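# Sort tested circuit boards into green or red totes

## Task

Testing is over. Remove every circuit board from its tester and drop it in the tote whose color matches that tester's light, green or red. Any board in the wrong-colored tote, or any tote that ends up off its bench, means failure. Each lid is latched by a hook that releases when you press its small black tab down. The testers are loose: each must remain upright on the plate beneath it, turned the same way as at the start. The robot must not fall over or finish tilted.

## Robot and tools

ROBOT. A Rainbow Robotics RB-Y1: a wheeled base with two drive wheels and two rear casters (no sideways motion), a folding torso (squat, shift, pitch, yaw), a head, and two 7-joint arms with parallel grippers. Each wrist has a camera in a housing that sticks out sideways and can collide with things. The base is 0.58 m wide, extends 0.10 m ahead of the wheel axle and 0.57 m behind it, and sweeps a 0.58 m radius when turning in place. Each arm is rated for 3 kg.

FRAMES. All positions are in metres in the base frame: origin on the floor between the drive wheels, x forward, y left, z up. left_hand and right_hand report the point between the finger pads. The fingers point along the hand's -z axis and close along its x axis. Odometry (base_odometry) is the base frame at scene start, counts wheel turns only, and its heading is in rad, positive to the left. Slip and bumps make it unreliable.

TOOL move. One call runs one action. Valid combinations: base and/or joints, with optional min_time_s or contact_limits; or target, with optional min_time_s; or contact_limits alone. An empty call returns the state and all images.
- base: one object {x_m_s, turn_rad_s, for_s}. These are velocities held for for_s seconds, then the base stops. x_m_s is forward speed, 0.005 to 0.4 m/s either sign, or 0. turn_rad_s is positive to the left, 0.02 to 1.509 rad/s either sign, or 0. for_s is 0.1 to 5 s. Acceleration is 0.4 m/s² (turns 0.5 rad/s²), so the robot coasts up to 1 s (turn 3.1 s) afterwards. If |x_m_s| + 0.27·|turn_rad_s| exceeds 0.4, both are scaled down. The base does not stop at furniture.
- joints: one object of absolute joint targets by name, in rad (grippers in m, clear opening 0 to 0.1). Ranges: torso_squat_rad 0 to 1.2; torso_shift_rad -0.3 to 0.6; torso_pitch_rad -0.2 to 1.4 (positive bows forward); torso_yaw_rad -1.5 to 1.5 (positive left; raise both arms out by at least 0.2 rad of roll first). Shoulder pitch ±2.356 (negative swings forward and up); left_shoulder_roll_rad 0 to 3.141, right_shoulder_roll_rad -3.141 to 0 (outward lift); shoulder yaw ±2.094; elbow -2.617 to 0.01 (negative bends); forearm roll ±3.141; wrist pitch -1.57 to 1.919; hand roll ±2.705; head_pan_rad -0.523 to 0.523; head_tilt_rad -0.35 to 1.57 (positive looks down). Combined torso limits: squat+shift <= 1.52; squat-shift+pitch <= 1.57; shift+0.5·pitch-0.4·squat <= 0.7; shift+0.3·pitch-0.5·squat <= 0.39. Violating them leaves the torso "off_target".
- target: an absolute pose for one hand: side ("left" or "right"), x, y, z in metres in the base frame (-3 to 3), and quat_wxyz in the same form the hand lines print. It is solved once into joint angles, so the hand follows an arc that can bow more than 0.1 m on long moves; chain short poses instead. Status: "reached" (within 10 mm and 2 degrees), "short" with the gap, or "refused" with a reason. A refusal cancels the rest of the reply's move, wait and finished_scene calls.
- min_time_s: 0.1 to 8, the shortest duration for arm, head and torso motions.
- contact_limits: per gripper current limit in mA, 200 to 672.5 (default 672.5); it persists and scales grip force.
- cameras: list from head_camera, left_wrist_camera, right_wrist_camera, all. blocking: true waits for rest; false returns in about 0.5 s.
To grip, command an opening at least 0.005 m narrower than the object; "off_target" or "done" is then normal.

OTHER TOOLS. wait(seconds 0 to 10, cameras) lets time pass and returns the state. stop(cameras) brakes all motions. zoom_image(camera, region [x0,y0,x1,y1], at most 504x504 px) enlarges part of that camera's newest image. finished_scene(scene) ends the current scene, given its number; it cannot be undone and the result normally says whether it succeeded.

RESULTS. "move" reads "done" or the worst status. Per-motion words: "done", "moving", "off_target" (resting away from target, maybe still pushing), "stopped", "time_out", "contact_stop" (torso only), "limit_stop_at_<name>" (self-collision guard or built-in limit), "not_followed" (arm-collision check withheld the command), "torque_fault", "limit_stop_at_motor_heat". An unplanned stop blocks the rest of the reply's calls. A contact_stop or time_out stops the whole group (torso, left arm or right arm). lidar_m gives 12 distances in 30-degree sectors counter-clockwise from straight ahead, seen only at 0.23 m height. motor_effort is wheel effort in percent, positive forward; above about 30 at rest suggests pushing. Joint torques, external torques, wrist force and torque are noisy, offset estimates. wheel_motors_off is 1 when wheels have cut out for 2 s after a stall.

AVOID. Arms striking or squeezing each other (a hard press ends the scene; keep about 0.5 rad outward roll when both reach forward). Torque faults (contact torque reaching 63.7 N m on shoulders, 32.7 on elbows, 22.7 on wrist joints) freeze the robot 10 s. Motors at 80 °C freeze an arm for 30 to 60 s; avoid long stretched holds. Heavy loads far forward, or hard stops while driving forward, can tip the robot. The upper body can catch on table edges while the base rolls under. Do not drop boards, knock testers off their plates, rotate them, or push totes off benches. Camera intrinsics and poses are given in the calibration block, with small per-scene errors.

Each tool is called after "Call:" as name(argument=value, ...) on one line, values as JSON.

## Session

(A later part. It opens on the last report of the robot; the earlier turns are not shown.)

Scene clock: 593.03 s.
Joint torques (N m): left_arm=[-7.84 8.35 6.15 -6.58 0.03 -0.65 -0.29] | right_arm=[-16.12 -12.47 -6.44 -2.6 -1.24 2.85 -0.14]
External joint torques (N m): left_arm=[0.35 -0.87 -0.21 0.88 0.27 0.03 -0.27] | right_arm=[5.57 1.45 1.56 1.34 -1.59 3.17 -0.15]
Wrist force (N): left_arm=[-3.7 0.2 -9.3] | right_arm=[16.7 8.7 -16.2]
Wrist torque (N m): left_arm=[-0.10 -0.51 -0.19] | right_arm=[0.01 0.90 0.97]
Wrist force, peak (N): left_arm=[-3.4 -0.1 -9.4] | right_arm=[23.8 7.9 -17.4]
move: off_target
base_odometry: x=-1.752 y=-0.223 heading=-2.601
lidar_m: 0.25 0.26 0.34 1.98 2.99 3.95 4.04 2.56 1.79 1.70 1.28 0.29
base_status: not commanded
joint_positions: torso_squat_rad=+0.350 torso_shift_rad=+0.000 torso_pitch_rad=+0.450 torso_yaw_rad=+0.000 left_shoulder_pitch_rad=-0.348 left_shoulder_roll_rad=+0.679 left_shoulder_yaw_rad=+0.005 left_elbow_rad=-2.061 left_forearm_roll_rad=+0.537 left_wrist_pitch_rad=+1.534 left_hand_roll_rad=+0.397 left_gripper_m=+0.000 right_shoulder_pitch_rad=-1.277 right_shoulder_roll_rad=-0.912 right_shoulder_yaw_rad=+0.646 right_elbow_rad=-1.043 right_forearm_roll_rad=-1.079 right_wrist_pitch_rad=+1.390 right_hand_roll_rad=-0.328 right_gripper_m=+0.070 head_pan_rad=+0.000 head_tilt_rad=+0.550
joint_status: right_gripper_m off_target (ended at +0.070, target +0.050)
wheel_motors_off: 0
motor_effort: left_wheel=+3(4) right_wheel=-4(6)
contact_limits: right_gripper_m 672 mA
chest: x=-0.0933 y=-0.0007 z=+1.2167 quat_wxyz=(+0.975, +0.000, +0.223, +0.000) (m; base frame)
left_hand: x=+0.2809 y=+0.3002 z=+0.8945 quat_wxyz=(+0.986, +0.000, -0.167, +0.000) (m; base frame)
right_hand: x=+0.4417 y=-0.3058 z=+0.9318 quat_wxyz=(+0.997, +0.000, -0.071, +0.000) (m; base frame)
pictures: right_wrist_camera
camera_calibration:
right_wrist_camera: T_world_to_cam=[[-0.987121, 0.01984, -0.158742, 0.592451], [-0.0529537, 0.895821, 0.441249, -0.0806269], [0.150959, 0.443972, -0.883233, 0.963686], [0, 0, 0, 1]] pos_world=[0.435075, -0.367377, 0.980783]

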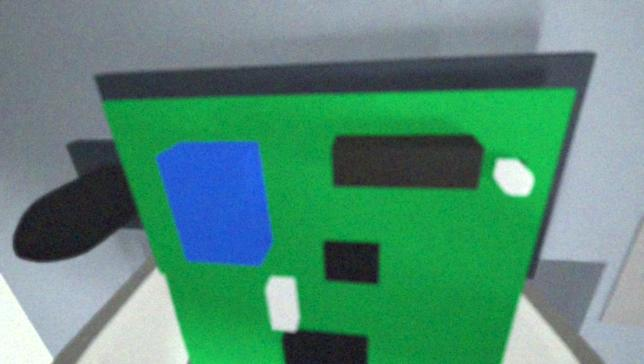

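Call:
move(target={"side":"right","x":0.441,"y":-0.306,"z":0.955,"quat_wxyz":[0.9976,0,-0.07,0]}, min_time_s=4)

Call:
move(target={"side":"right","x":0.423,"y":-0.306,"z":1.0,"quat_wxyz":[0.9976,0,-0.07,0]}, min_time_s=3)

Call:
move(target={"side":"right","x":0.35,"y":-0.3,"z":1.1,"quat_wxyz":[0.9976,0,-0.07,0]}, min_time_s=2, cameras=["right_wrist_camera","head_camera"])

Call:
move(base={"x_m_s":-0.3,"for_s":2.33})

Call:
move(base={"turn_rad_s":0.9,"for_s":2.98}, joints={"torso_pitch_rad":0.2,"head_tilt_rad":0.45})

Call:
move(base={"x_m_s":0.4,"for_s":5})

Scene clock: 605.43 s.
Joint torques (N m): left_arm=[-7.91 8.6 6.26 -6.77 -0.07 -0.65 -0.22] | right_arm=[-29.18 -17.97 -13.16 -5.85 -0.27 0.14 -0.59]
External joint torques (N m): left_arm=[0.28 -0.63 -0.1 0.69 0.17 0.03 -0.2] | right_arm=[-7.54 -4 -4.81 -2 -0.63 0.45 -0.59]
Wrist force (N): left_arm=[-3.9 0.0 -9.4] | right_arm=[1.2 10.3 -32.7]
Wrist torque (N m): left_arm=[-0.08 -0.57 -0.21] | right_arm=[0.15 0.46 0.77]
Wrist force, peak (N): left_arm=[-3.9 0.2 -9.4] | right_arm=[0.9 10.1 -33.8]
move: done
base_odometry: x=-1.752 y=-0.223 heading=-2.601
lidar_m: 0.25 0.26 0.34 1.99 3.00 3.95 4.05 2.57 1.80 1.70 1.27 0.28
base_status: not commanded
joint_positions: torso_squat_rad=+0.350 torso_shift_rad=+0.000 torso_pitch_rad=+0.450 torso_yaw_rad=+0.000 left_shoulder_pitch_rad=-0.348 left_shoulder_roll_rad=+0.679 left_shoulder_yaw_rad=+0.005 left_elbow_rad=-2.061 left_forearm_roll_rad=+0.537 left_wrist_pitch_rad=+1.534 left_hand_roll_rad=+0.397 left_gripper_m=+0.000 right_shoulder_pitch_rad=-1.293 right_shoulder_roll_rad=-0.946 right_shoulder_yaw_rad=+0.634 right_elbow_rad=-1.095 right_forearm_roll_rad=-1.098 right_wrist_pitch_rad=+1.446 right_hand_roll_rad=-0.349 right_gripper_m=+0.070 head_pan_rad=+0.000 head_tilt_rad=+0.550
joint_status: all done
wheel_motors_off: 0
motor_effort: left_wheel=+2(4) right_wheel=-4(6)
contact_limits: right_gripper_m 672 mA
chest: x=-0.0932 y=-0.0008 z=+1.2166 quat_wxyz=(+0.975, +0.001, +0.223, +0.000) (m; base frame)
left_hand: x=+0.2810 y=+0.3001 z=+0.8944 quat_wxyz=(+0.986, +0.000, -0.167, +0.000) (m; base frame)
right_hand: x=+0.4401 y=-0.3061 z=+0.9531 quat_wxyz=(+0.998, +0.000, -0.068, +0.000) (m; base frame)
right_hand_status: reached (checked arc, planned for 4.0 s): 2 mm and 0.2 deg off.
pictures: none

Scene clock: 608.77 s.
Joint torques (N m): left_arm=[-7.8 8.53 6.25 -6.72 -0.1 -0.65 -0.29] | right_arm=[-17.31 -14.99 -10.34 -3.55 -0.2 -0.01 -0.37]
External joint torques (N m): left_arm=[0.39 -0.69 -0.11 0.75 0.14 0.03 -0.27] | right_arm=[3.3 -0.76 -0.88 -0.13 -0.58 0.29 -0.37]
Wrist force (N): left_arm=[-3.9 0.0 -9.0] | right_arm=[1.4 10.9 -13.7]
Wrist torque (N m): left_arm=[-0.07 -0.55 -0.19] | right_arm=[-0.09 0.80 0.51]
Wrist force, peak (N): left_arm=[-3.8 0.0 -9.4] | right_arm=[3.0 14.2 -37.9]
move: done
base_odometry: x=-1.752 y=-0.223 heading=-2.601
lidar_m: 0.26 0.27 0.35 1.98 3.00 3.94 4.04 2.57 1.80 1.70 1.28 0.28
base_status: not commanded
joint_positions: torso_squat_rad=+0.350 torso_shift_rad=+0.000 torso_pitch_rad=+0.450 torso_yaw_rad=+0.000 left_shoulder_pitch_rad=-0.348 left_shoulder_roll_rad=+0.679 left_shoulder_yaw_rad=+0.005 left_elbow_rad=-2.061 left_forearm_roll_rad=+0.537 left_wrist_pitch_rad=+1.534 left_hand_roll_rad=+0.397 left_gripper_m=+0.000 right_shoulder_pitch_rad=-1.281 right_shoulder_roll_rad=-1.053 right_shoulder_yaw_rad=+0.593 right_elbow_rad=-1.296 right_forearm_roll_rad=-1.155 right_wrist_pitch_rad=+1.557 right_hand_roll_rad=-0.441 right_gripper_m=+0.070 head_pan_rad=+0.000 head_tilt_rad=+0.550
joint_status: all done
wheel_motors_off: 0
motor_effort: left_wheel=+4(5) right_wheel=-2(6)
contact_limits: right_gripper_m 672 mA
chest: x=-0.0935 y=-0.0007 z=+1.2167 quat_wxyz=(+0.975, +0.000, +0.223, +0.000) (m; base frame)
left_hand: x=+0.2808 y=+0.3001 z=+0.8946 quat_wxyz=(+0.986, +0.000, -0.167, +0.000) (m; base frame)
right_hand: x=+0.4230 y=-0.3058 z=+1.0004 quat_wxyz=(+0.998, +0.000, -0.069, +0.001) (m; base frame)
right_hand_status: reached (checked arc, planned for 3.0 s): 0 mm and 0.1 deg off.
pictures: none

Scene clock: 611.10 s.
Joint torques (N m): left_arm=[-7.9 8.42 6.17 -6.53 0.08 -0.73 -0.3] | right_arm=[-13.82 -14.48 -11.25 -1.53 -0.01 -0.22 -0.35]
External joint torques (N m): left_arm=[0.3 -0.8 -0.19 0.93 0.31 -0.05 -0.28] | right_arm=[3.02 -0.3 -0.69 -0.13 -0.43 0.01 -0.35]
Wrist force (N): left_arm=[-3.4 0.1 -9.4] | right_arm=[1.3 10.9 -13.7]
Wrist torque (N m): left_arm=[-0.09 -0.50 -0.19] | right_arm=[-0.06 0.81 0.52]
Wrist force, peak (N): left_arm=[-3.9 0.0 -9.3] | right_arm=[1.5 11.1 -14.0]
move: done
base_odometry: x=-1.752 y=-0.223 heading=-2.601
lidar_m: 0.26 0.27 0.34 1.97 3.00 3.95 4.04 2.58 1.80 1.70 1.28 0.28
base_status: not commanded
joint_positions: torso_squat_rad=+0.350 torso_shift_rad=+0.000 torso_pitch_rad=+0.450 torso_yaw_rad=+0.000 left_shoulder_pitch_rad=-0.348 left_shoulder_roll_rad=+0.679 left_shoulder_yaw_rad=+0.005 left_elbow_rad=-2.061 left_forearm_roll_rad=+0.537 left_wrist_pitch_rad=+1.534 left_hand_roll_rad=+0.397 left_gripper_m=+0.000 right_shoulder_pitch_rad=-1.228 right_shoulder_roll_rad=-1.310 right_shoulder_yaw_rad=+0.443 right_elbow_rad=-1.755 right_forearm_roll_rad=-1.380 right_wrist_pitch_rad=+1.765 right_hand_roll_rad=-0.689 right_gripper_m=+0.070 head_pan_rad=+0.000 head_tilt_rad=+0.550
joint_status: all done
wheel_motors_off: 0
motor_effort: left_wheel=+2(4) right_wheel=-2(4)
contact_limits: right_gripper_m 672 mA
chest: x=-0.0935 y=-0.0007 z=+1.2167 quat_wxyz=(+0.975, +0.000, +0.223, +0.000) (m; base frame)
left_hand: x=+0.2808 y=+0.3001 z=+0.8946 quat_wxyz=(+0.986, +0.000, -0.167, +0.000) (m; base frame)
right_hand: x=+0.3502 y=-0.2998 z=+1.0998 quat_wxyz=(+0.998, -0.001, -0.067, +0.001) (m; base frame)
right_hand_status: reached (checked arc, planned for 2.0 s): 0 mm and 0.4 deg off.
pictures: head_camera, right_wrist_camera
camera_calibration:
head_camera: T_world_to_cam=[[0.0329429, -0.998754, 0.0374799, -0.0549438], [-0.8187, -0.0484757, -0.572172, 0.863558], [0.573276, -0.0118357, -0.819277, 1.06785], [0, 0, 0, 1]] pos_world=[0.0966296, -0.00037493, 1.37103]
right_wrist_camera: T_world_to_cam=[[-0.98831, 0.0178229, -0.151411, 0.520435], [-0.0510423, 0.897146, 0.438775, -0.162492], [0.143658, 0.441374, -0.885749, 1.12783], [0, 0, 0, 1]] pos_world=[0.344036, -0.36129, 1.14907]

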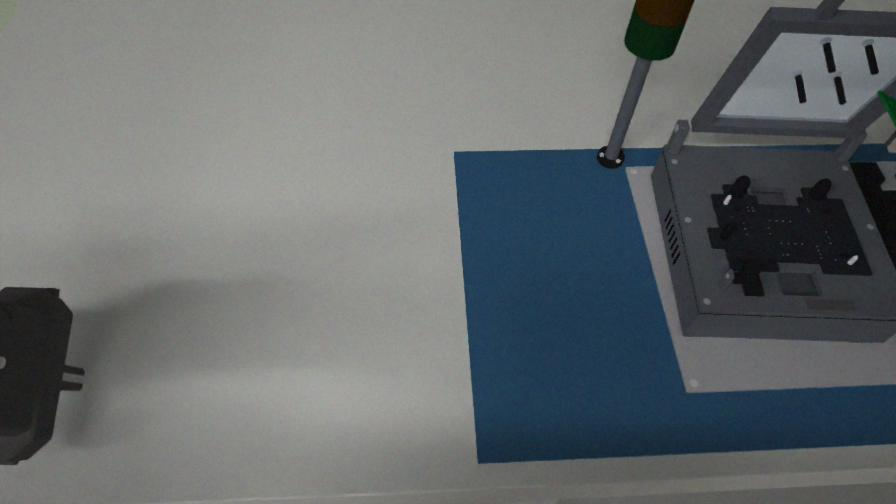

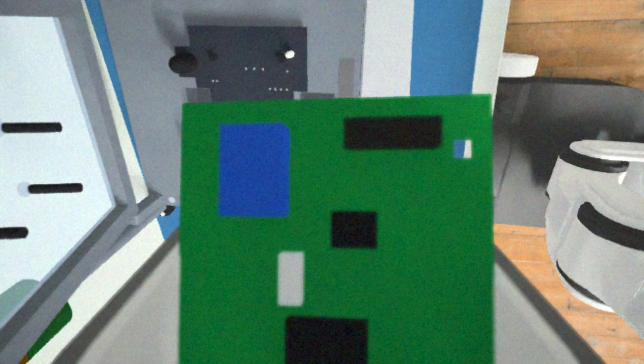

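Scene clock: 614.77 s.
Joint torques (N m): left_arm=[-7.62 8.22 6.12 -6.69 0.05 -0.64 -0.3] | right_arm=[-14.48 -13.87 -10.68 -1.48 -0.02 -0.1 -0.3]
External joint torques (N m): left_arm=[0.58 -1 -0.24 0.78 0.29 0.04 -0.28] | right_arm=[2.35 0.32 -0.12 -0.08 -0.44 0.14 -0.3]
Wrist force (N): left_arm=[-3.7 0.0 -9.1] | right_arm=[1.2 11.1 -13.8]
Wrist torque (N m): left_arm=[-0.07 -0.53 -0.21] | right_arm=[-0.09 0.78 0.53]
Wrist force, peak (N): left_arm=[-3.8 -0.1 -9.5] | right_arm=[1.7 11.3 -13.9]
move: done
base_odometry: x=-1.152 y=+0.138 heading=-2.601
lidar_m: 0.96 0.97 2.17 2.89 2.96 3.54 3.35 2.63 1.84 1.74 1.62 1.72
base_status: done (sent for 2.33 of 2.33 s)
joint_positions: torso_squat_rad=+0.350 torso_shift_rad=+0.000 torso_pitch_rad=+0.450 torso_yaw_rad=+0.000 left_shoulder_pitch_rad=-0.348 left_shoulder_roll_rad=+0.679 left_shoulder_yaw_rad=+0.005 left_elbow_rad=-2.061 left_forearm_roll_rad=+0.537 left_wrist_pitch_rad=+1.534 left_hand_roll_rad=+0.397 left_gripper_m=+0.000 right_shoulder_pitch_rad=-1.228 right_shoulder_roll_rad=-1.310 right_shoulder_yaw_rad=+0.443 right_elbow_rad=-1.755 right_forearm_roll_rad=-1.380 right_wrist_pitch_rad=+1.765 right_hand_roll_rad=-0.689 right_gripper_m=+0.070 head_pan_rad=+0.000 head_tilt_rad=+0.550
joint_status: not commanded
wheel_motors_off: 0
motor_effort: left_wheel=+8(28) right_wheel=-1(27)
contact_limits: right_gripper_m 672 mA
chest: x=-0.0935 y=-0.0007 z=+1.2167 quat_wxyz=(+0.975, +0.000, +0.223, +0.000) (m; base frame)
left_hand: x=+0.2808 y=+0.3001 z=+0.8947 quat_wxyz=(+0.986, +0.000, -0.167, +0.000) (m; base frame)
right_hand: x=+0.3502 y=-0.2998 z=+1.0998 quat_wxyz=(+0.998, -0.001, -0.067, +0.001) (m; base frame)
pictures: none

Scene clock: 619.80 s.
Joint torques (N m): left_arm=[-11.38 8.87 6.66 -6.04 -0.19 -0.98 -0.21] | right_arm=[-15.71 -11.76 -10.28 -0.43 0.32 -0.48 -0.19]
External joint torques (N m): left_arm=[0.64 -0.74 -0.15 0.86 0.22 0.1 -0.18] | right_arm=[1.89 0.29 -0.09 -0.16 -0.39 0.14 -0.22]
Wrist force (N): left_arm=[-5.1 -0.1 -8.4] | right_arm=[-0.5 10.8 -13.0]
Wrist torque (N m): left_arm=[-0.08 -0.61 -0.19] | right_arm=[-0.07 0.70 0.52]
Wrist force, peak (N): left_arm=[-4.3 0.0 -9.3] | right_arm=[0.7 10.8 -14.2]
move: done
base_odometry: x=-1.152 y=+0.138 heading=+0.069
lidar_m: 3.49 3.34 2.47 1.78 1.71 1.62 1.73 0.98 1.01 2.21 2.90 2.99
base_status: done (sent for 2.97 of 2.97 s)
joint_positions: torso_squat_rad=+0.350 torso_shift_rad=+0.000 torso_pitch_rad=+0.200 torso_yaw_rad=+0.000 left_shoulder_pitch_rad=-0.348 left_shoulder_roll_rad=+0.679 left_shoulder_yaw_rad=+0.005 left_elbow_rad=-2.061 left_forearm_roll_rad=+0.537 left_wrist_pitch_rad=+1.534 left_hand_roll_rad=+0.397 left_gripper_m=+0.000 right_shoulder_pitch_rad=-1.228 right_shoulder_roll_rad=-1.310 right_shoulder_yaw_rad=+0.443 right_elbow_rad=-1.755 right_forearm_roll_rad=-1.380 right_wrist_pitch_rad=+1.765 right_hand_roll_rad=-0.689 right_gripper_m=+0.070 head_pan_rad=+0.000 head_tilt_rad=+0.450
joint_status: all done
wheel_motors_off: 0
motor_effort: left_wheel=+2(26) right_wheel=+0(28)
contact_limits: right_gripper_m 672 mA
chest: x=-0.1667 y=-0.0007 z=+1.2413 quat_wxyz=(+0.995, +0.000, +0.100, +0.000) (m; base frame)
left_hand: x=+0.2758 y=+0.3000 z=+1.0220 quat_wxyz=(+0.957, +0.000, -0.289, +0.000) (m; base frame)
right_hand: x=+0.2921 y=-0.2999 z=+1.2379 quat_wxyz=(+0.982, -0.002, -0.191, +0.001) (m; base frame)
pictures: none

Scene clock: 626.37 s.
Joint torques (N m): left_arm=[-11.46 8.93 6.56 -6.18 -0.06 -1.06 -0.31] | right_arm=[-15.74 -11.68 -9.91 -0.43 0.32 -0.56 -0.27]
External joint torques (N m): left_arm=[0.56 -0.68 -0.24 0.72 0.34 0.02 -0.28] | right_arm=[1.86 0.38 0.28 -0.15 -0.4 0.06 -0.29]
Wrist force (N): left_arm=[-5.3 -0.2 -8.4] | right_arm=[-0.5 11.0 -13.2]
Wrist torque (N m): left_arm=[-0.05 -0.62 -0.20] | right_arm=[-0.09 0.70 0.50]
Wrist force, peak (N): left_arm=[-5.2 -0.1 -8.7] | right_arm=[-0.6 11.3 -13.5]
move: done
base_odometry: x=+0.843 y=+0.276 heading=+0.069
lidar_m: 2.18 1.62 1.70 2.36 2.74 2.83 2.81 2.73 2.73 1.95 1.87 1.94
base_status: done (sent for 5 of 5 s)
joint_positions: torso_squat_rad=+0.350 torso_shift_rad=+0.000 torso_pitch_rad=+0.200 torso_yaw_rad=+0.000 left_shoulder_pitch_rad=-0.348 left_shoulder_roll_rad=+0.679 left_shoulder_yaw_rad=+0.005 left_elbow_rad=-2.061 left_forearm_roll_rad=+0.537 left_wrist_pitch_rad=+1.534 left_hand_roll_rad=+0.397 left_gripper_m=+0.000 right_shoulder_pitch_rad=-1.228 right_shoulder_roll_rad=-1.310 right_shoulder_yaw_rad=+0.443 right_elbow_rad=-1.755 right_forearm_roll_rad=-1.380 right_wrist_pitch_rad=+1.765 right_hand_roll_rad=-0.689 right_gripper_m=+0.070 head_pan_rad=+0.000 head_tilt_rad=+0.450
joint_status: not commanded
wheel_motors_off: 0
motor_effort: left_wheel=+0(29) right_wheel=-3(31)
contact_limits: right_gripper_m 672 mA
chest: x=-0.1666 y=-0.0007 z=+1.2413 quat_wxyz=(+0.995, +0.000, +0.100, +0.000) (m; base frame)
left_hand: x=+0.2759 y=+0.3000 z=+1.0219 quat_wxyz=(+0.957, +0.000, -0.289, +0.000) (m; base frame)
right_hand: x=+0.2922 y=-0.2999 z=+1.2378 quat_wxyz=(+0.982, -0.002, -0.191, +0.001) (m; base frame)
pictures: none

Call:
move(base={"turn_rad_s":0.036,"for_s":1.0})

Call:
move(base={"x_m_s":0.3,"for_s":2.7})

Call:
move(base={"turn_rad_s":0.421,"for_s":1.0})

Call:
move(target={"side":"right","x":0.33,"y":-0.26,"z":1.25,"quat_wxyz":[0.992,0,-0.125,0]}, min_time_s=1.5, cameras=["head_camera"])

Scene clock: 639.97 s.
Joint torques (N m): left_arm=[-11.33 8.9 6.64 -6.15 -0.15 -1.07 -0.26] | right_arm=[-15.83 -11.57 -9.92 -0.33 0.23 -0.61 -0.34]
External joint torques (N m): left_arm=[0.69 -0.71 -0.16 0.76 0.26 0.01 -0.23] | right_arm=[1.77 0.49 0.27 -0.05 -0.49 0 -0.36]
Wrist force (N): left_arm=[-4.9 0.0 -8.3] | right_arm=[-0.1 11.0 -12.9]
Wrist torque (N m): left_arm=[-0.08 -0.61 -0.20] | right_arm=[-0.08 0.73 0.51]
Wrist force, peak (N): left_arm=[-5.2 0.0 -8.7] | right_arm=[-0.4 11.2 -13.5]
move: done
base_odometry: x=+0.843 y=+0.276 heading=+0.105
lidar_m: 2.18 1.62 1.71 2.36 2.74 2.86 2.78 2.73 2.64 1.94 1.87 1.95
base_status: done (sent for 1 of 1 s)
joint_positions: torso_squat_rad=+0.350 torso_shift_rad=+0.000 torso_pitch_rad=+0.200 torso_yaw_rad=+0.000 left_shoulder_pitch_rad=-0.348 left_shoulder_roll_rad=+0.679 left_shoulder_yaw_rad=+0.005 left_elbow_rad=-2.061 left_forearm_roll_rad=+0.537 left_wrist_pitch_rad=+1.534 left_hand_roll_rad=+0.397 left_gripper_m=+0.000 right_shoulder_pitch_rad=-1.228 right_shoulder_roll_rad=-1.310 right_shoulder_yaw_rad=+0.443 right_elbow_rad=-1.755 right_forearm_roll_rad=-1.380 right_wrist_pitch_rad=+1.765 right_hand_roll_rad=-0.689 right_gripper_m=+0.070 head_pan_rad=+0.000 head_tilt_rad=+0.450
joint_status: not commanded
wheel_motors_off: 0
motor_effort: left_wheel=-7(21) right_wheel=+2(19)
contact_limits: right_gripper_m 672 mA
chest: x=-0.1666 y=-0.0007 z=+1.2413 quat_wxyz=(+0.995, +0.000, +0.100, +0.000) (m; base frame)
left_hand: x=+0.2758 y=+0.3000 z=+1.0219 quat_wxyz=(+0.957, +0.000, -0.289, +0.000) (m; base frame)
right_hand: x=+0.2922 y=-0.2999 z=+1.2378 quat_wxyz=(+0.982, -0.002, -0.191, +0.001) (m; base frame)
pictures: none

Scene clock: 643.77 s.
Joint torques (N m): left_arm=[-11.35 8.82 6.53 -6.11 -0.15 -0.98 -0.24] | right_arm=[-15.8 -11.34 -10.1 -0.4 0.29 -0.62 -0.25]
External joint torques (N m): left_arm=[0.67 -0.79 -0.28 0.8 0.26 0.1 -0.21] | right_arm=[1.8 0.72 0.09 -0.12 -0.42 0 -0.27]
Wrist force (N): left_arm=[-5.4 -0.1 -8.1] | right_arm=[-0.5 10.9 -13.3]
Wrist torque (N m): left_arm=[-0.06 -0.66 -0.18] | right_arm=[-0.09 0.70 0.50]
Wrist force, peak (N): left_arm=[-5.3 0.0 -8.7] | right_arm=[-0.2 11.0 -13.7]
move: done
base_odometry: x=+1.649 y=+0.361 heading=+0.105
lidar_m: 1.62 0.92 0.97 1.32 3.10 3.27 3.52 3.50 2.11 1.52 1.48 1.41
base_status: done (sent for 2.7 of 2.7 s)
joint_positions: torso_squat_rad=+0.350 torso_shift_rad=+0.000 torso_pitch_rad=+0.200 torso_yaw_rad=+0.000 left_shoulder_pitch_rad=-0.348 left_shoulder_roll_rad=+0.679 left_shoulder_yaw_rad=+0.005 left_elbow_rad=-2.061 left_forearm_roll_rad=+0.537 left_wrist_pitch_rad=+1.534 left_hand_roll_rad=+0.397 left_gripper_m=+0.000 right_shoulder_pitch_rad=-1.228 right_shoulder_roll_rad=-1.310 right_shoulder_yaw_rad=+0.443 right_elbow_rad=-1.755 right_forearm_roll_rad=-1.380 right_wrist_pitch_rad=+1.765 right_hand_roll_rad=-0.689 right_gripper_m=+0.070 head_pan_rad=+0.000 head_tilt_rad=+0.450
joint_status: not commanded
wheel_motors_off: 0
motor_effort: left_wheel=+0(30) right_wheel=-4(24)
contact_limits: right_gripper_m 672 mA
chest: x=-0.1666 y=-0.0007 z=+1.2413 quat_wxyz=(+0.995, +0.000, +0.100, +0.000) (m; base frame)
left_hand: x=+0.2759 y=+0.3000 z=+1.0219 quat_wxyz=(+0.957, +0.000, -0.289, +0.000) (m; base frame)
right_hand: x=+0.2922 y=-0.3000 z=+1.2378 quat_wxyz=(+0.982, -0.002, -0.191, +0.001) (m; base frame)
pictures: none

Scene clock: 645.90 s.
Joint torques (N m): left_arm=[-11.36 8.75 6.63 -6 -0.21 -1.03 -0.29] | right_arm=[-15.65 -11.38 -10.11 -0.26 0.27 -0.65 -0.24]
External joint torques (N m): left_arm=[0.65 -0.86 -0.17 0.9 0.19 0.05 -0.26] | right_arm=[1.95 0.68 0.08 0.02 -0.44 -0.04 -0.27]
Wrist force (N): left_arm=[-5.0 0.2 -8.3] | right_arm=[-0.2 10.8 -13.2]
Wrist torque (N m): left_arm=[-0.10 -0.60 -0.18] | right_arm=[-0.07 0.73 0.51]
Wrist force, peak (N): left_arm=[-5.2 -0.1 -8.6] | right_arm=[-0.4 11.1 -13.6]
move: done
base_odometry: x=+1.649 y=+0.361 heading=+0.526
lidar_m: 0.92 0.94 1.32 2.64 3.18 3.61 3.46 2.35 1.61 1.50 1.40 1.46
base_status: done (sent for 1 of 1 s)
joint_positions: torso_squat_rad=+0.350 torso_shift_rad=+0.000 torso_pitch_rad=+0.200 torso_yaw_rad=+0.000 left_shoulder_pitch_rad=-0.348 left_shoulder_roll_rad=+0.679 left_shoulder_yaw_rad=+0.005 left_elbow_rad=-2.061 left_forearm_roll_rad=+0.537 left_wrist_pitch_rad=+1.534 left_hand_roll_rad=+0.397 left_gripper_m=+0.000 right_shoulder_pitch_rad=-1.228 right_shoulder_roll_rad=-1.310 right_shoulder_yaw_rad=+0.443 right_elbow_rad=-1.755 right_forearm_roll_rad=-1.380 right_wrist_pitch_rad=+1.765 right_hand_roll_rad=-0.689 right_gripper_m=+0.070 head_pan_rad=+0.000 head_tilt_rad=+0.450
joint_status: not commanded
wheel_motors_off: 0
motor_effort: left_wheel=+1(29) right_wheel=+2(27)
contact_limits: right_gripper_m 672 mA
chest: x=-0.1666 y=-0.0007 z=+1.2413 quat_wxyz=(+0.995, +0.000, +0.100, +0.000) (m; base frame)
left_hand: x=+0.2759 y=+0.3000 z=+1.0219 quat_wxyz=(+0.957, +0.000, -0.289, +0.000) (m; base frame)
right_hand: x=+0.2922 y=-0.3000 z=+1.2378 quat_wxyz=(+0.982, -0.002, -0.191, +0.001) (m; base frame)
pictures: none

Scene clock: 647.73 s.
Joint torques (N m): left_arm=[-11.31 8.76 6.76 -6.14 -0.14 -1.01 -0.33] | right_arm=[-21.52 -7.81 -7.6 -0.77 0.62 -0.2 0.23]
External joint torques (N m): left_arm=[0.71 -0.85 -0.04 0.76 0.27 0.07 -0.3] | right_arm=[0.37 2.23 1.32 1.01 0.12 0.26 0.22]
Wrist force (N): left_arm=[-5.1 -0.2 -8.1] | right_arm=[0.6 10.8 -13.4]
Wrist torque (N m): left_arm=[-0.05 -0.61 -0.19] | right_arm=[-0.07 0.77 0.52]
Wrist force, peak (N): left_arm=[-5.2 -0.1 -8.7] | right_arm=[0.4 11.2 -13.5]
move: done
base_odometry: x=+1.649 y=+0.361 heading=+0.526
lidar_m: 0.92 0.94 1.32 2.64 3.19 3.62 3.46 2.34 1.61 1.50 1.41 1.45
base_status: not commanded
joint_positions: torso_squat_rad=+0.350 torso_shift_rad=+0.000 torso_pitch_rad=+0.200 torso_yaw_rad=+0.000 left_shoulder_pitch_rad=-0.348 left_shoulder_roll_rad=+0.679 left_shoulder_yaw_rad=+0.005 left_elbow_rad=-2.061 left_forearm_roll_rad=+0.537 left_wrist_pitch_rad=+1.534 left_hand_roll_rad=+0.397 left_gripper_m=+0.000 right_shoulder_pitch_rad=-1.512 right_shoulder_roll_rad=-1.057 right_shoulder_yaw_rad=+0.587 right_elbow_rad=-1.367 right_forearm_roll_rad=-1.311 right_wrist_pitch_rad=+1.913 right_hand_roll_rad=-0.599 right_gripper_m=+0.070 head_pan_rad=+0.000 head_tilt_rad=+0.450
joint_status: all done
wheel_motors_off: 0
motor_effort: left_wheel=+1(2) right_wheel=+3(5)
contact_limits: right_gripper_m 672 mA
chest: x=-0.1666 y=-0.0007 z=+1.2413 quat_wxyz=(+0.995, +0.000, +0.100, +0.000) (m; base frame)
left_hand: x=+0.2759 y=+0.3000 z=+1.0219 quat_wxyz=(+0.957, +0.000, -0.289, +0.000) (m; base frame)
right_hand: x=+0.3299 y=-0.2601 z=+1.2502 quat_wxyz=(+0.992, +0.000, -0.126, +0.000) (m; base frame)
right_hand_status: reached (checked arc, planned for 1.5 s): 0 mm and 0.1 deg off.
pictures: head_camera
camera_calibration:
head_camera: T_world_to_cam=[[0.0178212, -0.998761, 0.0464574, -0.067186], [-0.572955, -0.0482803, -0.818164, 1.17103], [0.819393, -0.0120373, -0.573105, 0.84648], [0, 0, 0, 1]] pos_world=[-0.0214586, -0.000375975, 1.44633]

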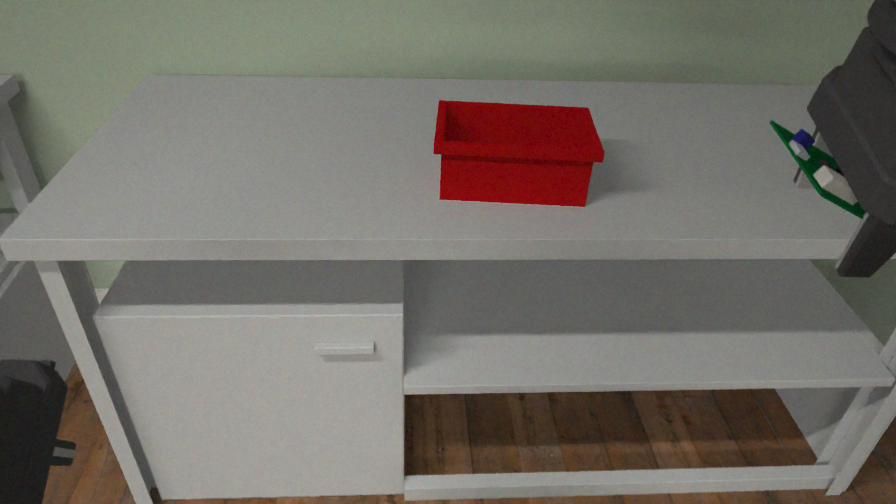

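Call:
move(base={"turn_rad_s":0.18,"for_s":1.0})

Call:
move(base={"x_m_s":0.25,"for_s":1.8})

Call:
move(base={"turn_rad_s":-0.18,"for_s":1.0}, cameras=["head_camera"])

Call:
move(joints={"torso_pitch_rad":0.45,"head_tilt_rad":0.6}, min_time_s=2, cameras=["head_camera","right_wrist_camera"])

Scene clock: 668.97 s.
Joint torques (N m): left_arm=[-11.25 8.71 6.78 -6.07 -0.2 -0.97 -0.24] | right_arm=[-21.48 -8.21 -7.56 -0.93 0.57 -0.35 0.31]
External joint torques (N m): left_arm=[0.77 -0.9 -0.03 0.84 0.21 0.11 -0.21] | right_arm=[0.42 1.82 1.35 0.85 0.08 0.11 0.29]
Wrist force (N): left_arm=[-4.9 -0.3 -8.3] | right_arm=[0.8 10.6 -13.4]
Wrist torque (N m): left_arm=[-0.05 -0.59 -0.18] | right_arm=[-0.05 0.78 0.53]
Wrist force, peak (N): left_arm=[-5.2 -0.2 -8.6] | right_arm=[0.5 11.0 -13.7]
move: done
base_odometry: x=+1.649 y=+0.361 heading=+0.705
lidar_m: 0.92 0.99 2.29 3.10 3.35 3.49 3.48 1.96 1.54 1.51 1.40 1.60
base_status: done (sent for 1 of 1 s)
joint_positions: torso_squat_rad=+0.350 torso_shift_rad=+0.000 torso_pitch_rad=+0.200 torso_yaw_rad=+0.000 left_shoulder_pitch_rad=-0.348 left_shoulder_roll_rad=+0.679 left_shoulder_yaw_rad=+0.005 left_elbow_rad=-2.061 left_forearm_roll_rad=+0.537 left_wrist_pitch_rad=+1.534 left_hand_roll_rad=+0.397 left_gripper_m=+0.000 right_shoulder_pitch_rad=-1.512 right_shoulder_roll_rad=-1.057 right_shoulder_yaw_rad=+0.587 right_elbow_rad=-1.367 right_forearm_roll_rad=-1.311 right_wrist_pitch_rad=+1.913 right_hand_roll_rad=-0.599 right_gripper_m=+0.070 head_pan_rad=+0.000 head_tilt_rad=+0.450
joint_status: not commanded
wheel_motors_off: 0
motor_effort: left_wheel=+3(19) right_wheel=+2(23)
contact_limits: right_gripper_m 672 mA
chest: x=-0.1666 y=-0.0007 z=+1.2413 quat_wxyz=(+0.995, +0.000, +0.100, +0.000) (m; base frame)
left_hand: x=+0.2759 y=+0.3000 z=+1.0219 quat_wxyz=(+0.957, +0.000, -0.289, +0.000) (m; base frame)
right_hand: x=+0.3299 y=-0.2601 z=+1.2502 quat_wxyz=(+0.992, +0.000, -0.126, +0.000) (m; base frame)
pictures: none

Scene clock: 671.97 s.
Joint torques (N m): left_arm=[-11.2 8.84 6.55 -6.09 -0.23 -0.97 -0.3] | right_arm=[-21.06 -8.08 -8.04 -1.07 0.54 -0.39 0.32]
External joint torques (N m): left_arm=[0.82 -0.77 -0.25 0.82 0.18 0.11 -0.27] | right_arm=[0.84 1.95 0.88 0.71 0.05 0.06 0.3]
Wrist force (N): left_arm=[-5.1 0.0 -8.2] | right_arm=[0.6 10.8 -13.3]
Wrist torque (N m): left_arm=[-0.06 -0.61 -0.19] | right_arm=[-0.07 0.74 0.52]
Wrist force, peak (N): left_arm=[-5.3 -0.1 -8.6] | right_arm=[0.6 11.1 -13.8]
move: done
base_odometry: x=+1.991 y=+0.653 heading=+0.706
lidar_m: 0.46 0.51 0.71 2.67 3.30 3.91 3.94 2.02 1.58 1.55 1.22 1.17
base_status: done (sent for 1.8 of 1.8 s)
joint_positions: torso_squat_rad=+0.350 torso_shift_rad=+0.000 torso_pitch_rad=+0.200 torso_yaw_rad=+0.000 left_shoulder_pitch_rad=-0.348 left_shoulder_roll_rad=+0.679 left_shoulder_yaw_rad=+0.005 left_elbow_rad=-2.061 left_forearm_roll_rad=+0.537 left_wrist_pitch_rad=+1.534 left_hand_roll_rad=+0.397 left_gripper_m=+0.000 right_shoulder_pitch_rad=-1.513 right_shoulder_roll_rad=-1.057 right_shoulder_yaw_rad=+0.587 right_elbow_rad=-1.367 right_forearm_roll_rad=-1.311 right_wrist_pitch_rad=+1.913 right_hand_roll_rad=-0.599 right_gripper_m=+0.070 head_pan_rad=+0.000 head_tilt_rad=+0.450
joint_status: not commanded
wheel_motors_off: 0
motor_effort: left_wheel=+1(28) right_wheel=-4(29)
contact_limits: right_gripper_m 672 mA
chest: x=-0.1666 y=-0.0007 z=+1.2413 quat_wxyz=(+0.995, +0.000, +0.100, +0.000) (m; base frame)
left_hand: x=+0.2758 y=+0.3000 z=+1.0219 quat_wxyz=(+0.957, +0.000, -0.289, +0.000) (m; base frame)
right_hand: x=+0.3298 y=-0.2601 z=+1.2502 quat_wxyz=(+0.992, +0.000, -0.126, +0.000) (m; base frame)
pictures: none

Scene clock: 673.60 s.
Joint torques (N m): left_arm=[-11.26 8.81 6.45 -6.09 -0.24 -0.98 -0.28] | right_arm=[-21.05 -8.32 -8.01 -1.03 0.43 -0.33 0.3]
External joint torques (N m): left_arm=[0.76 -0.79 -0.35 0.82 0.17 0.1 -0.25] | right_arm=[0.85 1.72 0.9 0.74 -0.07 0.12 0.29]
Wrist force (N): left_arm=[-5.0 0.2 -8.4] | right_arm=[0.6 10.8 -13.5]
Wrist torque (N m): left_arm=[-0.10 -0.61 -0.21] | right_arm=[-0.06 0.77 0.51]
Wrist force, peak (N): left_arm=[-5.3 -0.2 -8.5] | right_arm=[0.6 10.9 -13.9]
move: done
base_odometry: x=+1.991 y=+0.653 heading=+0.526
lidar_m: 0.47 0.49 0.63 2.12 3.12 4.06 3.91 2.41 1.66 1.54 1.21 1.20
base_status: done (sent for 1 of 1 s)
joint_positions: torso_squat_rad=+0.350 torso_shift_rad=+0.000 torso_pitch_rad=+0.200 torso_yaw_rad=+0.000 left_shoulder_pitch_rad=-0.348 left_shoulder_roll_rad=+0.679 left_shoulder_yaw_rad=+0.005 left_elbow_rad=-2.061 left_forearm_roll_rad=+0.537 left_wrist_pitch_rad=+1.534 left_hand_roll_rad=+0.397 left_gripper_m=+0.000 right_shoulder_pitch_rad=-1.513 right_shoulder_roll_rad=-1.057 right_shoulder_yaw_rad=+0.587 right_elbow_rad=-1.367 right_forearm_roll_rad=-1.311 right_wrist_pitch_rad=+1.913 right_hand_roll_rad=-0.599 right_gripper_m=+0.070 head_pan_rad=+0.000 head_tilt_rad=+0.450
joint_status: not commanded
wheel_motors_off: 0
motor_effort: left_wheel=-3(21) right_wheel=-4(24)
contact_limits: right_gripper_m 672 mA
chest: x=-0.1666 y=-0.0007 z=+1.2413 quat_wxyz=(+0.995, +0.000, +0.100, +0.000) (m; base frame)
left_hand: x=+0.2759 y=+0.3000 z=+1.0219 quat_wxyz=(+0.957, +0.000, -0.289, +0.000) (m; base frame)
right_hand: x=+0.3298 y=-0.2601 z=+1.2502 quat_wxyz=(+0.992, +0.000, -0.126, +0.000) (m; base frame)
pictures: head_camera
camera_calibration:
head_camera: T_world_to_cam=[[0.0178169, -0.998761, 0.0464555, -0.0671834], [-0.572907, -0.048277, -0.818197, 1.17107], [0.819427, -0.012037, -0.573058, 0.846412], [0, 0, 0, 1]] pos_world=[-0.0214587, -0.000375986, 1.44633]

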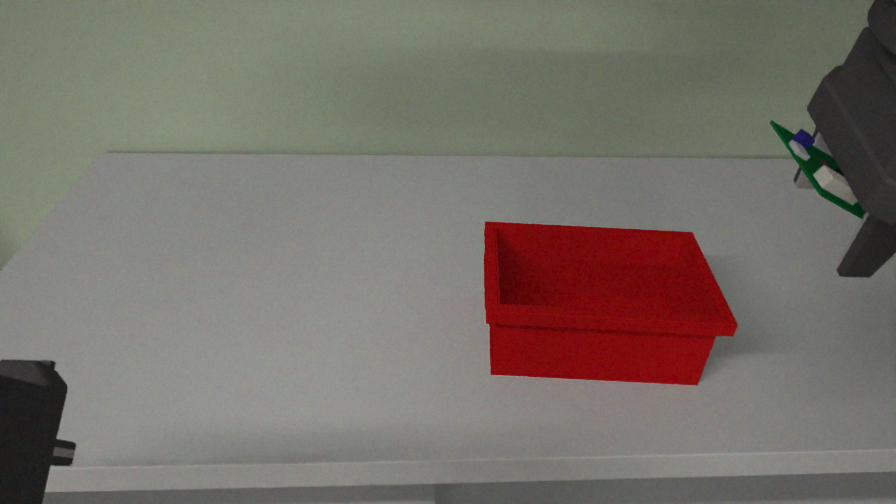

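Scene clock: 675.90 s.
Joint torques (N m): left_arm=[-7.5 8.41 6.18 -6.65 -0.04 -0.65 -0.24] | right_arm=[-20.74 -9.92 -8.23 -1.84 0.21 -0.11 0.2]
External joint torques (N m): left_arm=[0.7 -0.81 -0.18 0.81 0.2 0.04 -0.22] | right_arm=[0.79 1.91 1.01 0.88 -0.04 -0.08 0.2]
Wrist force (N): left_arm=[-3.7 0.1 -9.1] | right_arm=[2.3 10.8 -13.6]
Wrist torque (N m): left_arm=[-0.10 -0.53 -0.21] | right_arm=[-0.06 0.86 0.53]
Wrist force, peak (N): left_arm=[-3.7 0.2 -9.4] | right_arm=[2.6 10.9 -14.2]
move: done
base_odometry: x=+1.991 y=+0.653 heading=+0.526
lidar_m: 0.47 0.49 0.63 2.12 3.12 4.06 3.89 2.42 1.65 1.55 1.22 1.20
base_status: not commanded
joint_positions: torso_squat_rad=+0.350 torso_shift_rad=+0.000 torso_pitch_rad=+0.450 torso_yaw_rad=+0.000 left_shoulder_pitch_rad=-0.348 left_shoulder_roll_rad=+0.679 left_shoulder_yaw_rad=+0.005 left_elbow_rad=-2.061 left_forearm_roll_rad=+0.537 left_wrist_pitch_rad=+1.534 left_hand_roll_rad=+0.397 left_gripper_m=+0.000 right_shoulder_pitch_rad=-1.513 right_shoulder_roll_rad=-1.057 right_shoulder_yaw_rad=+0.587 right_elbow_rad=-1.367 right_forearm_roll_rad=-1.311 right_wrist_pitch_rad=+1.913 right_hand_roll_rad=-0.599 right_gripper_m=+0.070 head_pan_rad=+0.000 head_tilt_rad=+0.600
joint_status: all done
wheel_motors_off: 0
motor_effort: left_wheel=-3(3) right_wheel=-3(5)
contact_limits: right_gripper_m 672 mA
chest: x=-0.0935 y=-0.0007 z=+1.2167 quat_wxyz=(+0.975, +0.000, +0.223, +0.000) (m; base frame)
left_hand: x=+0.2809 y=+0.3001 z=+0.8947 quat_wxyz=(+0.986, +0.000, -0.167, +0.000) (m; base frame)
right_hand: x=+0.3898 y=-0.2600 z=+1.1025 quat_wxyz=(+1.000, +0.000, -0.001, +0.000) (m; base frame)
pictures: head_camera, right_wrist_camera
camera_calibration:
head_camera: T_world_to_cam=[[0.0347741, -0.998754, 0.0357898, -0.0526233], [-0.846236, -0.0484775, -0.530598, 0.806226], [0.531672, -0.0118356, -0.846868, 1.10675], [0, 0, 0, 1]] pos_world=[0.0956612, -0.000374923, 1.36693]
right_wrist_camera: T_world_to_cam=[[-0.999607, 0.0204302, -0.019184, 0.418493], [0.00978453, 0.895862, 0.444224, -0.227496], [0.0262618, 0.443862, -0.89571, 1.1644], [0, 0, 0, 1]] pos_world=[0.389975, -0.321577, 1.15205]

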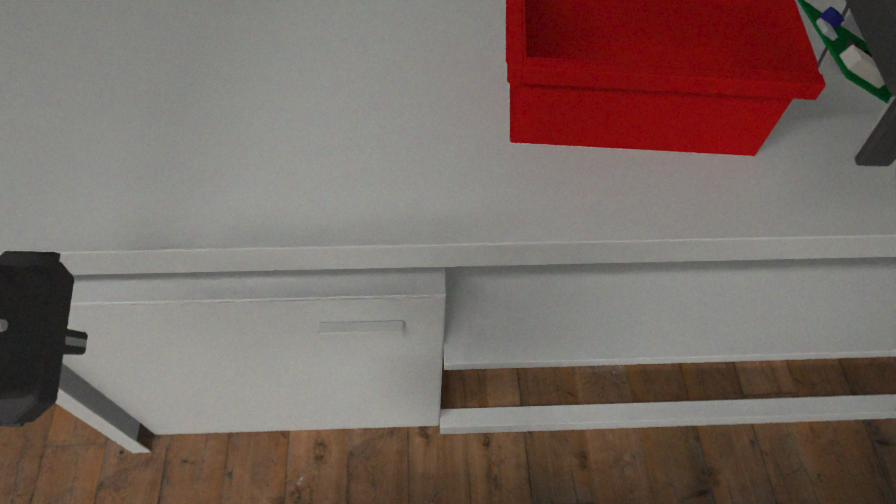

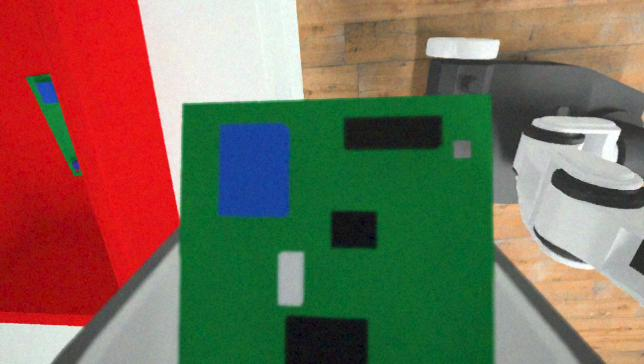

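Call:
move(base={"x_m_s":0.15,"for_s":1.37})

Call:
move(target={"side":"right","x":0.455,"y":-0.26,"z":1.05,"quat_wxyz":[0.9976,0,-0.07,0]}, min_time_s=1.5, cameras=["head_camera","right_wrist_camera"])

Scene clock: 688.97 s.
Joint torques (N m): left_arm=[-7.71 8.46 6.25 -6.64 0 -0.67 -0.34] | right_arm=[-20.35 -10.04 -8.44 -1.95 0.25 -0.01 0.41]
External joint torques (N m): left_arm=[0.49 -0.77 -0.11 0.82 0.24 0.02 -0.32] | right_arm=[1.17 1.79 0.8 0.77 0.01 0.02 0.41]
Wrist force (N): left_arm=[-3.6 0.0 -9.0] | right_arm=[2.2 10.5 -13.4]
Wrist torque (N m): left_arm=[-0.07 -0.52 -0.20] | right_arm=[-0.04 0.85 0.52]
Wrist force, peak (N): left_arm=[-3.6 -0.1 -9.4] | right_arm=[2.3 11.1 -13.8]
move: done
base_odometry: x=+2.169 y=+0.756 heading=+0.526
lidar_m: 0.27 0.27 0.35 0.97 3.13 4.09 4.11 2.38 1.63 1.53 1.15 1.01
base_status: done (sent for 1.37 of 1.37 s)
joint_positions: torso_squat_rad=+0.350 torso_shift_rad=+0.000 torso_pitch_rad=+0.450 torso_yaw_rad=+0.000 left_shoulder_pitch_rad=-0.348 left_shoulder_roll_rad=+0.679 left_shoulder_yaw_rad=+0.005 left_elbow_rad=-2.061 left_forearm_roll_rad=+0.537 left_wrist_pitch_rad=+1.534 left_hand_roll_rad=+0.397 left_gripper_m=+0.000 right_shoulder_pitch_rad=-1.513 right_shoulder_roll_rad=-1.057 right_shoulder_yaw_rad=+0.587 right_elbow_rad=-1.367 right_forearm_roll_rad=-1.311 right_wrist_pitch_rad=+1.913 right_hand_roll_rad=-0.599 right_gripper_m=+0.070 head_pan_rad=+0.000 head_tilt_rad=+0.600
joint_status: not commanded
wheel_motors_off: 0
motor_effort: left_wheel=-2(27) right_wheel=+0(26)
contact_limits: right_gripper_m 672 mA
chest: x=-0.0935 y=-0.0007 z=+1.2167 quat_wxyz=(+0.975, +0.000, +0.223, +0.000) (m; base frame)
left_hand: x=+0.2809 y=+0.3001 z=+0.8947 quat_wxyz=(+0.986, +0.000, -0.167, +0.000) (m; base frame)
right_hand: x=+0.3897 y=-0.2600 z=+1.1025 quat_wxyz=(+1.000, +0.000, -0.001, +0.000) (m; base frame)
pictures: none

Scene clock: 690.80 s.
Joint torques (N m): left_arm=[-7.53 8.19 6.29 -6.68 -0.04 -0.65 -0.34] | right_arm=[-21.57 -9.64 -7.16 -2.41 0.4 -0.56 0.3]
External joint torques (N m): left_arm=[0.67 -1.03 -0.06 0.78 0.2 0.03 -0.33] | right_arm=[1.84 2.42 1.31 1.26 0.02 -0.26 0.29]
Wrist force (N): left_arm=[-3.8 0.1 -9.0] | right_arm=[1.4 10.8 -13.5]
Wrist torque (N m): left_arm=[-0.09 -0.55 -0.20] | right_arm=[-0.06 0.81 0.53]
Wrist force, peak (N): left_arm=[-4.0 0.0 -9.5] | right_arm=[2.0 11.3 -13.6]
move: done
base_odometry: x=+2.169 y=+0.756 heading=+0.526
lidar_m: 0.27 0.28 0.36 0.96 3.14 4.09 4.11 2.39 1.63 1.53 1.14 1.02
base_status: not commanded
joint_positions: torso_squat_rad=+0.350 torso_shift_rad=+0.000 torso_pitch_rad=+0.450 torso_yaw_rad=+0.000 left_shoulder_pitch_rad=-0.348 left_shoulder_roll_rad=+0.679 left_shoulder_yaw_rad=+0.005 left_elbow_rad=-2.061 left_forearm_roll_rad=+0.537 left_wrist_pitch_rad=+1.534 left_hand_roll_rad=+0.397 left_gripper_m=+0.000 right_shoulder_pitch_rad=-1.513 right_shoulder_roll_rad=-0.939 right_shoulder_yaw_rad=+0.643 right_elbow_rad=-1.132 right_forearm_roll_rad=-1.136 right_wrist_pitch_rad=+1.656 right_hand_roll_rad=-0.453 right_gripper_m=+0.070 head_pan_rad=+0.000 head_tilt_rad=+0.600
joint_status: all done
wheel_motors_off: 0
motor_effort: left_wheel=-2(4) right_wheel=+1(2)
contact_limits: right_gripper_m 672 mA
chest: x=-0.0935 y=-0.0007 z=+1.2167 quat_wxyz=(+0.975, +0.000, +0.223, +0.000) (m; base frame)
left_hand: x=+0.2809 y=+0.3001 z=+0.8947 quat_wxyz=(+0.986, +0.000, -0.167, +0.000) (m; base frame)
right_hand: x=+0.4548 y=-0.2601 z=+1.0504 quat_wxyz=(+0.997, +0.000, -0.071, +0.000) (m; base frame)
right_hand_status: reached (checked arc, planned for 1.5 s): 0 mm and 0.1 deg off.
pictures: head_camera, right_wrist_camera
camera_calibration:
head_camera: T_world_to_cam=[[0.0347741, -0.998754, 0.0357898, -0.0526233], [-0.846236, -0.0484775, -0.530598, 0.806226], [0.531672, -0.0118356, -0.846868, 1.10675], [0, 0, 0, 1]] pos_world=[0.0956612, -0.000374923, 1.36693]
right_wrist_camera: T_world_to_cam=[[-0.987083, 0.0206573, -0.158871, 0.62361], [-0.0522374, 0.895959, 0.441054, -0.173314], [0.151453, 0.443656, -0.883307, 1.04603], [0, 0, 0, 1]] pos_world=[0.448076, -0.321679, 1.09948]

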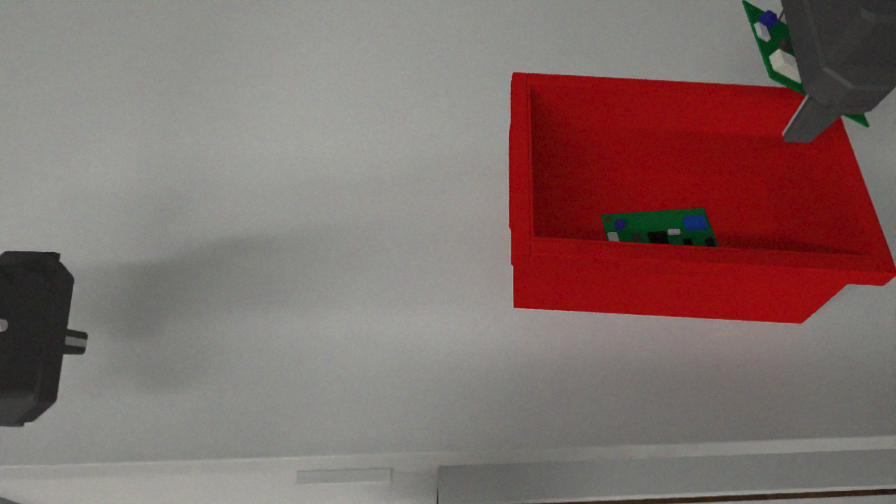

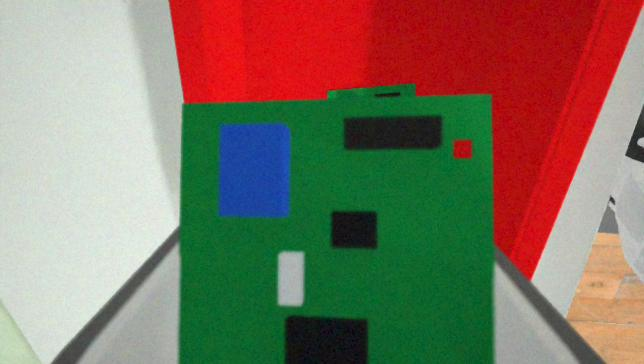

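Call:
move(target={"side":"right","x":0.464,"y":-0.24,"z":0.97,"quat_wxyz":[0.9985,0,-0.054,0]}, min_time_s=1.5)

Call:
move(target={"side":"right","x":0.464,"y":-0.24,"z":0.91,"quat_wxyz":[0.9985,0,-0.054,0]}, min_time_s=1.5)

Call:
move(target={"side":"right","x":0.464,"y":-0.24,"z":0.885,"quat_wxyz":[0.9985,0,-0.054,0]}, min_time_s=1.5, cameras=["head_camera","right_wrist_camera"])

Scene clock: 703.57 s.
Joint torques (N m): left_arm=[-7.78 8.35 6.03 -6.68 -0.03 -0.64 -0.25] | right_arm=[-21.47 -9.12 -5.8 -2.74 0.43 -0.43 0.32]
External joint torques (N m): left_arm=[0.42 -0.87 -0.32 0.79 0.2 0.04 -0.23] | right_arm=[3 2.41 1.25 1.42 0.08 -0.18 0.31]
Wrist force (N): left_arm=[-3.6 -0.2 -8.9] | right_arm=[1.1 10.9 -13.2]
Wrist torque (N m): left_arm=[-0.06 -0.53 -0.20] | right_arm=[-0.08 0.77 0.52]
Wrist force, peak (N): left_arm=[-3.7 -0.1 -9.3] | right_arm=[1.3 11.1 -14.0]
move: done
base_odometry: x=+2.169 y=+0.756 heading=+0.526
lidar_m: 0.27 0.28 0.36 0.97 3.14 4.08 4.11 2.38 1.63 1.53 1.14 1.01
base_status: not commanded
joint_positions: torso_squat_rad=+0.350 torso_shift_rad=+0.000 torso_pitch_rad=+0.450 torso_yaw_rad=+0.000 left_shoulder_pitch_rad=-0.348 left_shoulder_roll_rad=+0.679 left_shoulder_yaw_rad=+0.005 left_elbow_rad=-2.061 left_forearm_roll_rad=+0.537 left_wrist_pitch_rad=+1.534 left_hand_roll_rad=+0.397 left_gripper_m=+0.000 right_shoulder_pitch_rad=-1.485 right_shoulder_roll_rad=-0.778 right_shoulder_yaw_rad=+0.705 right_elbow_rad=-0.907 right_forearm_roll_rad=-1.068 right_wrist_pitch_rad=+1.497 right_hand_roll_rad=-0.388 right_gripper_m=+0.070 head_pan_rad=+0.000 head_tilt_rad=+0.600
joint_status: all done
wheel_motors_off: 0
motor_effort: left_wheel=-3(4) right_wheel=+0(2)
contact_limits: right_gripper_m 672 mA
chest: x=-0.0935 y=-0.0007 z=+1.2167 quat_wxyz=(+0.975, +0.000, +0.223, +0.000) (m; base frame)
left_hand: x=+0.2809 y=+0.3001 z=+0.8947 quat_wxyz=(+0.986, +0.000, -0.167, +0.000) (m; base frame)
right_hand: x=+0.4640 y=-0.2400 z=+0.9705 quat_wxyz=(+0.998, +0.000, -0.055, +0.000) (m; base frame)
right_hand_status: reached (checked arc, planned for 1.5 s): 1 mm and 0.2 deg off.
pictures: none

Scene clock: 705.40 s.
Joint torques (N m): left_arm=[-7.68 8.54 6.18 -6.6 0.03 -0.73 -0.22] | right_arm=[-21.31 -8.78 -4.3 -2.91 0.41 -0.55 0.29]
External joint torques (N m): left_arm=[0.52 -0.68 -0.18 0.86 0.26 -0.05 -0.2] | right_arm=[3.23 2.47 1.37 1.31 0.08 -0.3 0.28]
Wrist force (N): left_arm=[-3.9 -0.1 -8.8] | right_arm=[1.4 11.0 -13.2]
Wrist torque (N m): left_arm=[-0.08 -0.55 -0.21] | right_arm=[-0.09 0.80 0.52]
Wrist force, peak (N): left_arm=[-3.6 0.0 -9.3] | right_arm=[1.3 11.0 -13.9]
move: done
base_odometry: x=+2.169 y=+0.756 heading=+0.526
lidar_m: 0.26 0.28 0.36 0.96 3.13 4.08 4.11 2.39 1.63 1.53 1.15 1.01
base_status: not commanded
joint_positions: torso_squat_rad=+0.350 torso_shift_rad=+0.000 torso_pitch_rad=+0.450 torso_yaw_rad=+0.000 left_shoulder_pitch_rad=-0.348 left_shoulder_roll_rad=+0.679 left_shoulder_yaw_rad=+0.005 left_elbow_rad=-2.061 left_forearm_roll_rad=+0.537 left_wrist_pitch_rad=+1.534 left_hand_roll_rad=+0.397 left_gripper_m=+0.000 right_shoulder_pitch_rad=-1.450 right_shoulder_roll_rad=-0.678 right_shoulder_yaw_rad=+0.729 right_elbow_rad=-0.723 right_forearm_roll_rad=-1.035 right_wrist_pitch_rad=+1.345 right_hand_roll_rad=-0.309 right_gripper_m=+0.070 head_pan_rad=+0.000 head_tilt_rad=+0.600
joint_status: all done
wheel_motors_off: 0
motor_effort: left_wheel=-3(4) right_wheel=-2(2)
contact_limits: right_gripper_m 672 mA
chest: x=-0.0935 y=-0.0007 z=+1.2167 quat_wxyz=(+0.975, +0.000, +0.223, +0.000) (m; base frame)
left_hand: x=+0.2809 y=+0.3001 z=+0.8947 quat_wxyz=(+0.986, +0.000, -0.167, +0.000) (m; base frame)
right_hand: x=+0.4641 y=-0.2400 z=+0.9105 quat_wxyz=(+0.998, +0.000, -0.055, +0.000) (m; base frame)
right_hand_status: reached (checked arc, planned for 1.5 s): 1 mm and 0.1 deg off.
pictures: none

Scene clock: 707.23 s.
Joint torques (N m): left_arm=[-7.79 8.48 6.14 -6.55 -0.03 -0.63 -0.28] | right_arm=[-24.61 -8.22 -3.53 -2.69 0.45 -0.54 0.36]
External joint torques (N m): left_arm=[0.41 -0.74 -0.21 0.91 0.21 0.05 -0.26] | right_arm=[0.02 2.75 1.14 1.47 0.13 -0.28 0.35]
Wrist force (N): left_arm=[-3.6 0.0 -8.7] | right_arm=[1.3 10.9 -13.6]
Wrist torque (N m): left_arm=[-0.07 -0.52 -0.20] | right_arm=[-0.08 0.77 0.51]
Wrist force, peak (N): left_arm=[-3.8 -0.2 -9.4] | right_arm=[1.4 10.8 -14.0]
move: done
base_odometry: x=+2.169 y=+0.756 heading=+0.526
lidar_m: 0.27 0.27 0.36 0.96 3.14 4.08 4.10 2.38 1.64 1.53 1.14 1.01
base_status: not commanded
joint_positions: torso_squat_rad=+0.350 torso_shift_rad=+0.000 torso_pitch_rad=+0.450 torso_yaw_rad=+0.000 left_shoulder_pitch_rad=-0.348 left_shoulder_roll_rad=+0.679 left_shoulder_yaw_rad=+0.005 left_elbow_rad=-2.061 left_forearm_roll_rad=+0.537 left_wrist_pitch_rad=+1.534 left_hand_roll_rad=+0.397 left_gripper_m=+0.000 right_shoulder_pitch_rad=-1.452 right_shoulder_roll_rad=-0.619 right_shoulder_yaw_rad=+0.735 right_elbow_rad=-0.596 right_forearm_roll_rad=-1.028 right_wrist_pitch_rad=+1.269 right_hand_roll_rad=-0.253 right_gripper_m=+0.070 head_pan_rad=+0.000 head_tilt_rad=+0.600
joint_status: all done
wheel_motors_off: 0
motor_effort: left_wheel=-2(3) right_wheel=+1(2)
contact_limits: right_gripper_m 672 mA
chest: x=-0.0935 y=-0.0007 z=+1.2167 quat_wxyz=(+0.975, +0.000, +0.223, +0.000) (m; base frame)
left_hand: x=+0.2809 y=+0.3001 z=+0.8947 quat_wxyz=(+0.986, +0.000, -0.167, +0.000) (m; base frame)
right_hand: x=+0.4637 y=-0.2402 z=+0.8852 quat_wxyz=(+0.998, +0.000, -0.056, +0.000) (m; base frame)
right_hand_status: reached (checked arc, planned for 1.5 s): 0 mm and 0.2 deg off.
pictures: head_camera, right_wrist_camera
camera_calibration:
head_camera: T_world_to_cam=[[0.0347741, -0.998754, 0.0357898, -0.0526233], [-0.846236, -0.0484775, -0.530598, 0.806226], [0.531672, -0.0118356, -0.846868, 1.10675], [0, 0, 0, 1]] pos_world=[0.0956612, -0.000374923, 1.36693]
right_wrist_camera: T_world_to_cam=[[-0.991565, 0.0208222, -0.127928, 0.580495], [-0.0382232, 0.896137, 0.442127, -0.125135], [0.123847, 0.443288, -0.887783, 0.906706], [0, 0, 0, 1]] pos_world=[0.458522, -0.301881, 0.934545]

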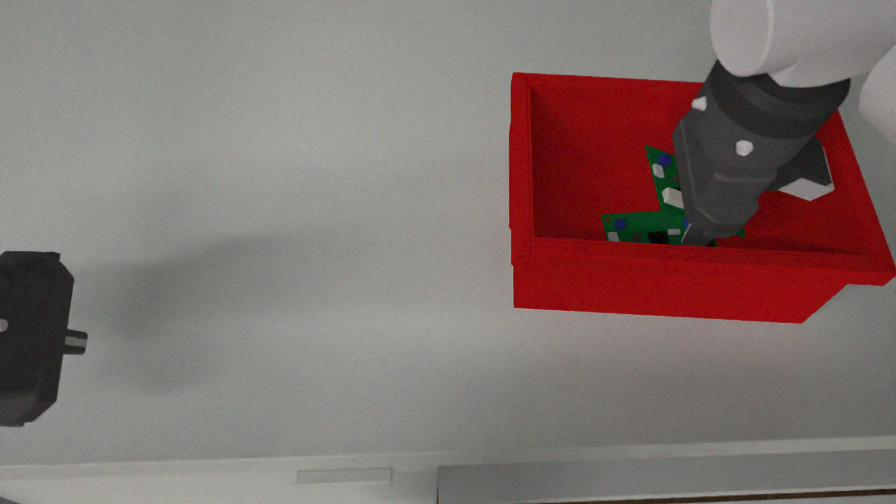

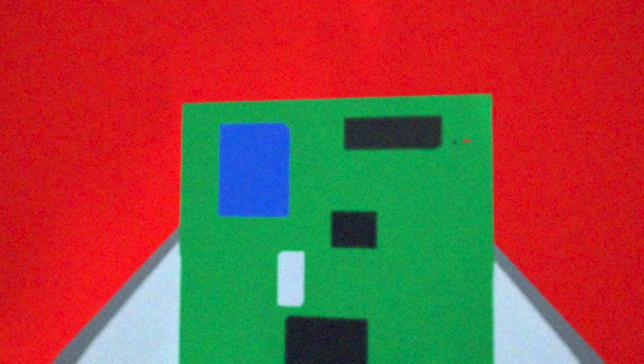

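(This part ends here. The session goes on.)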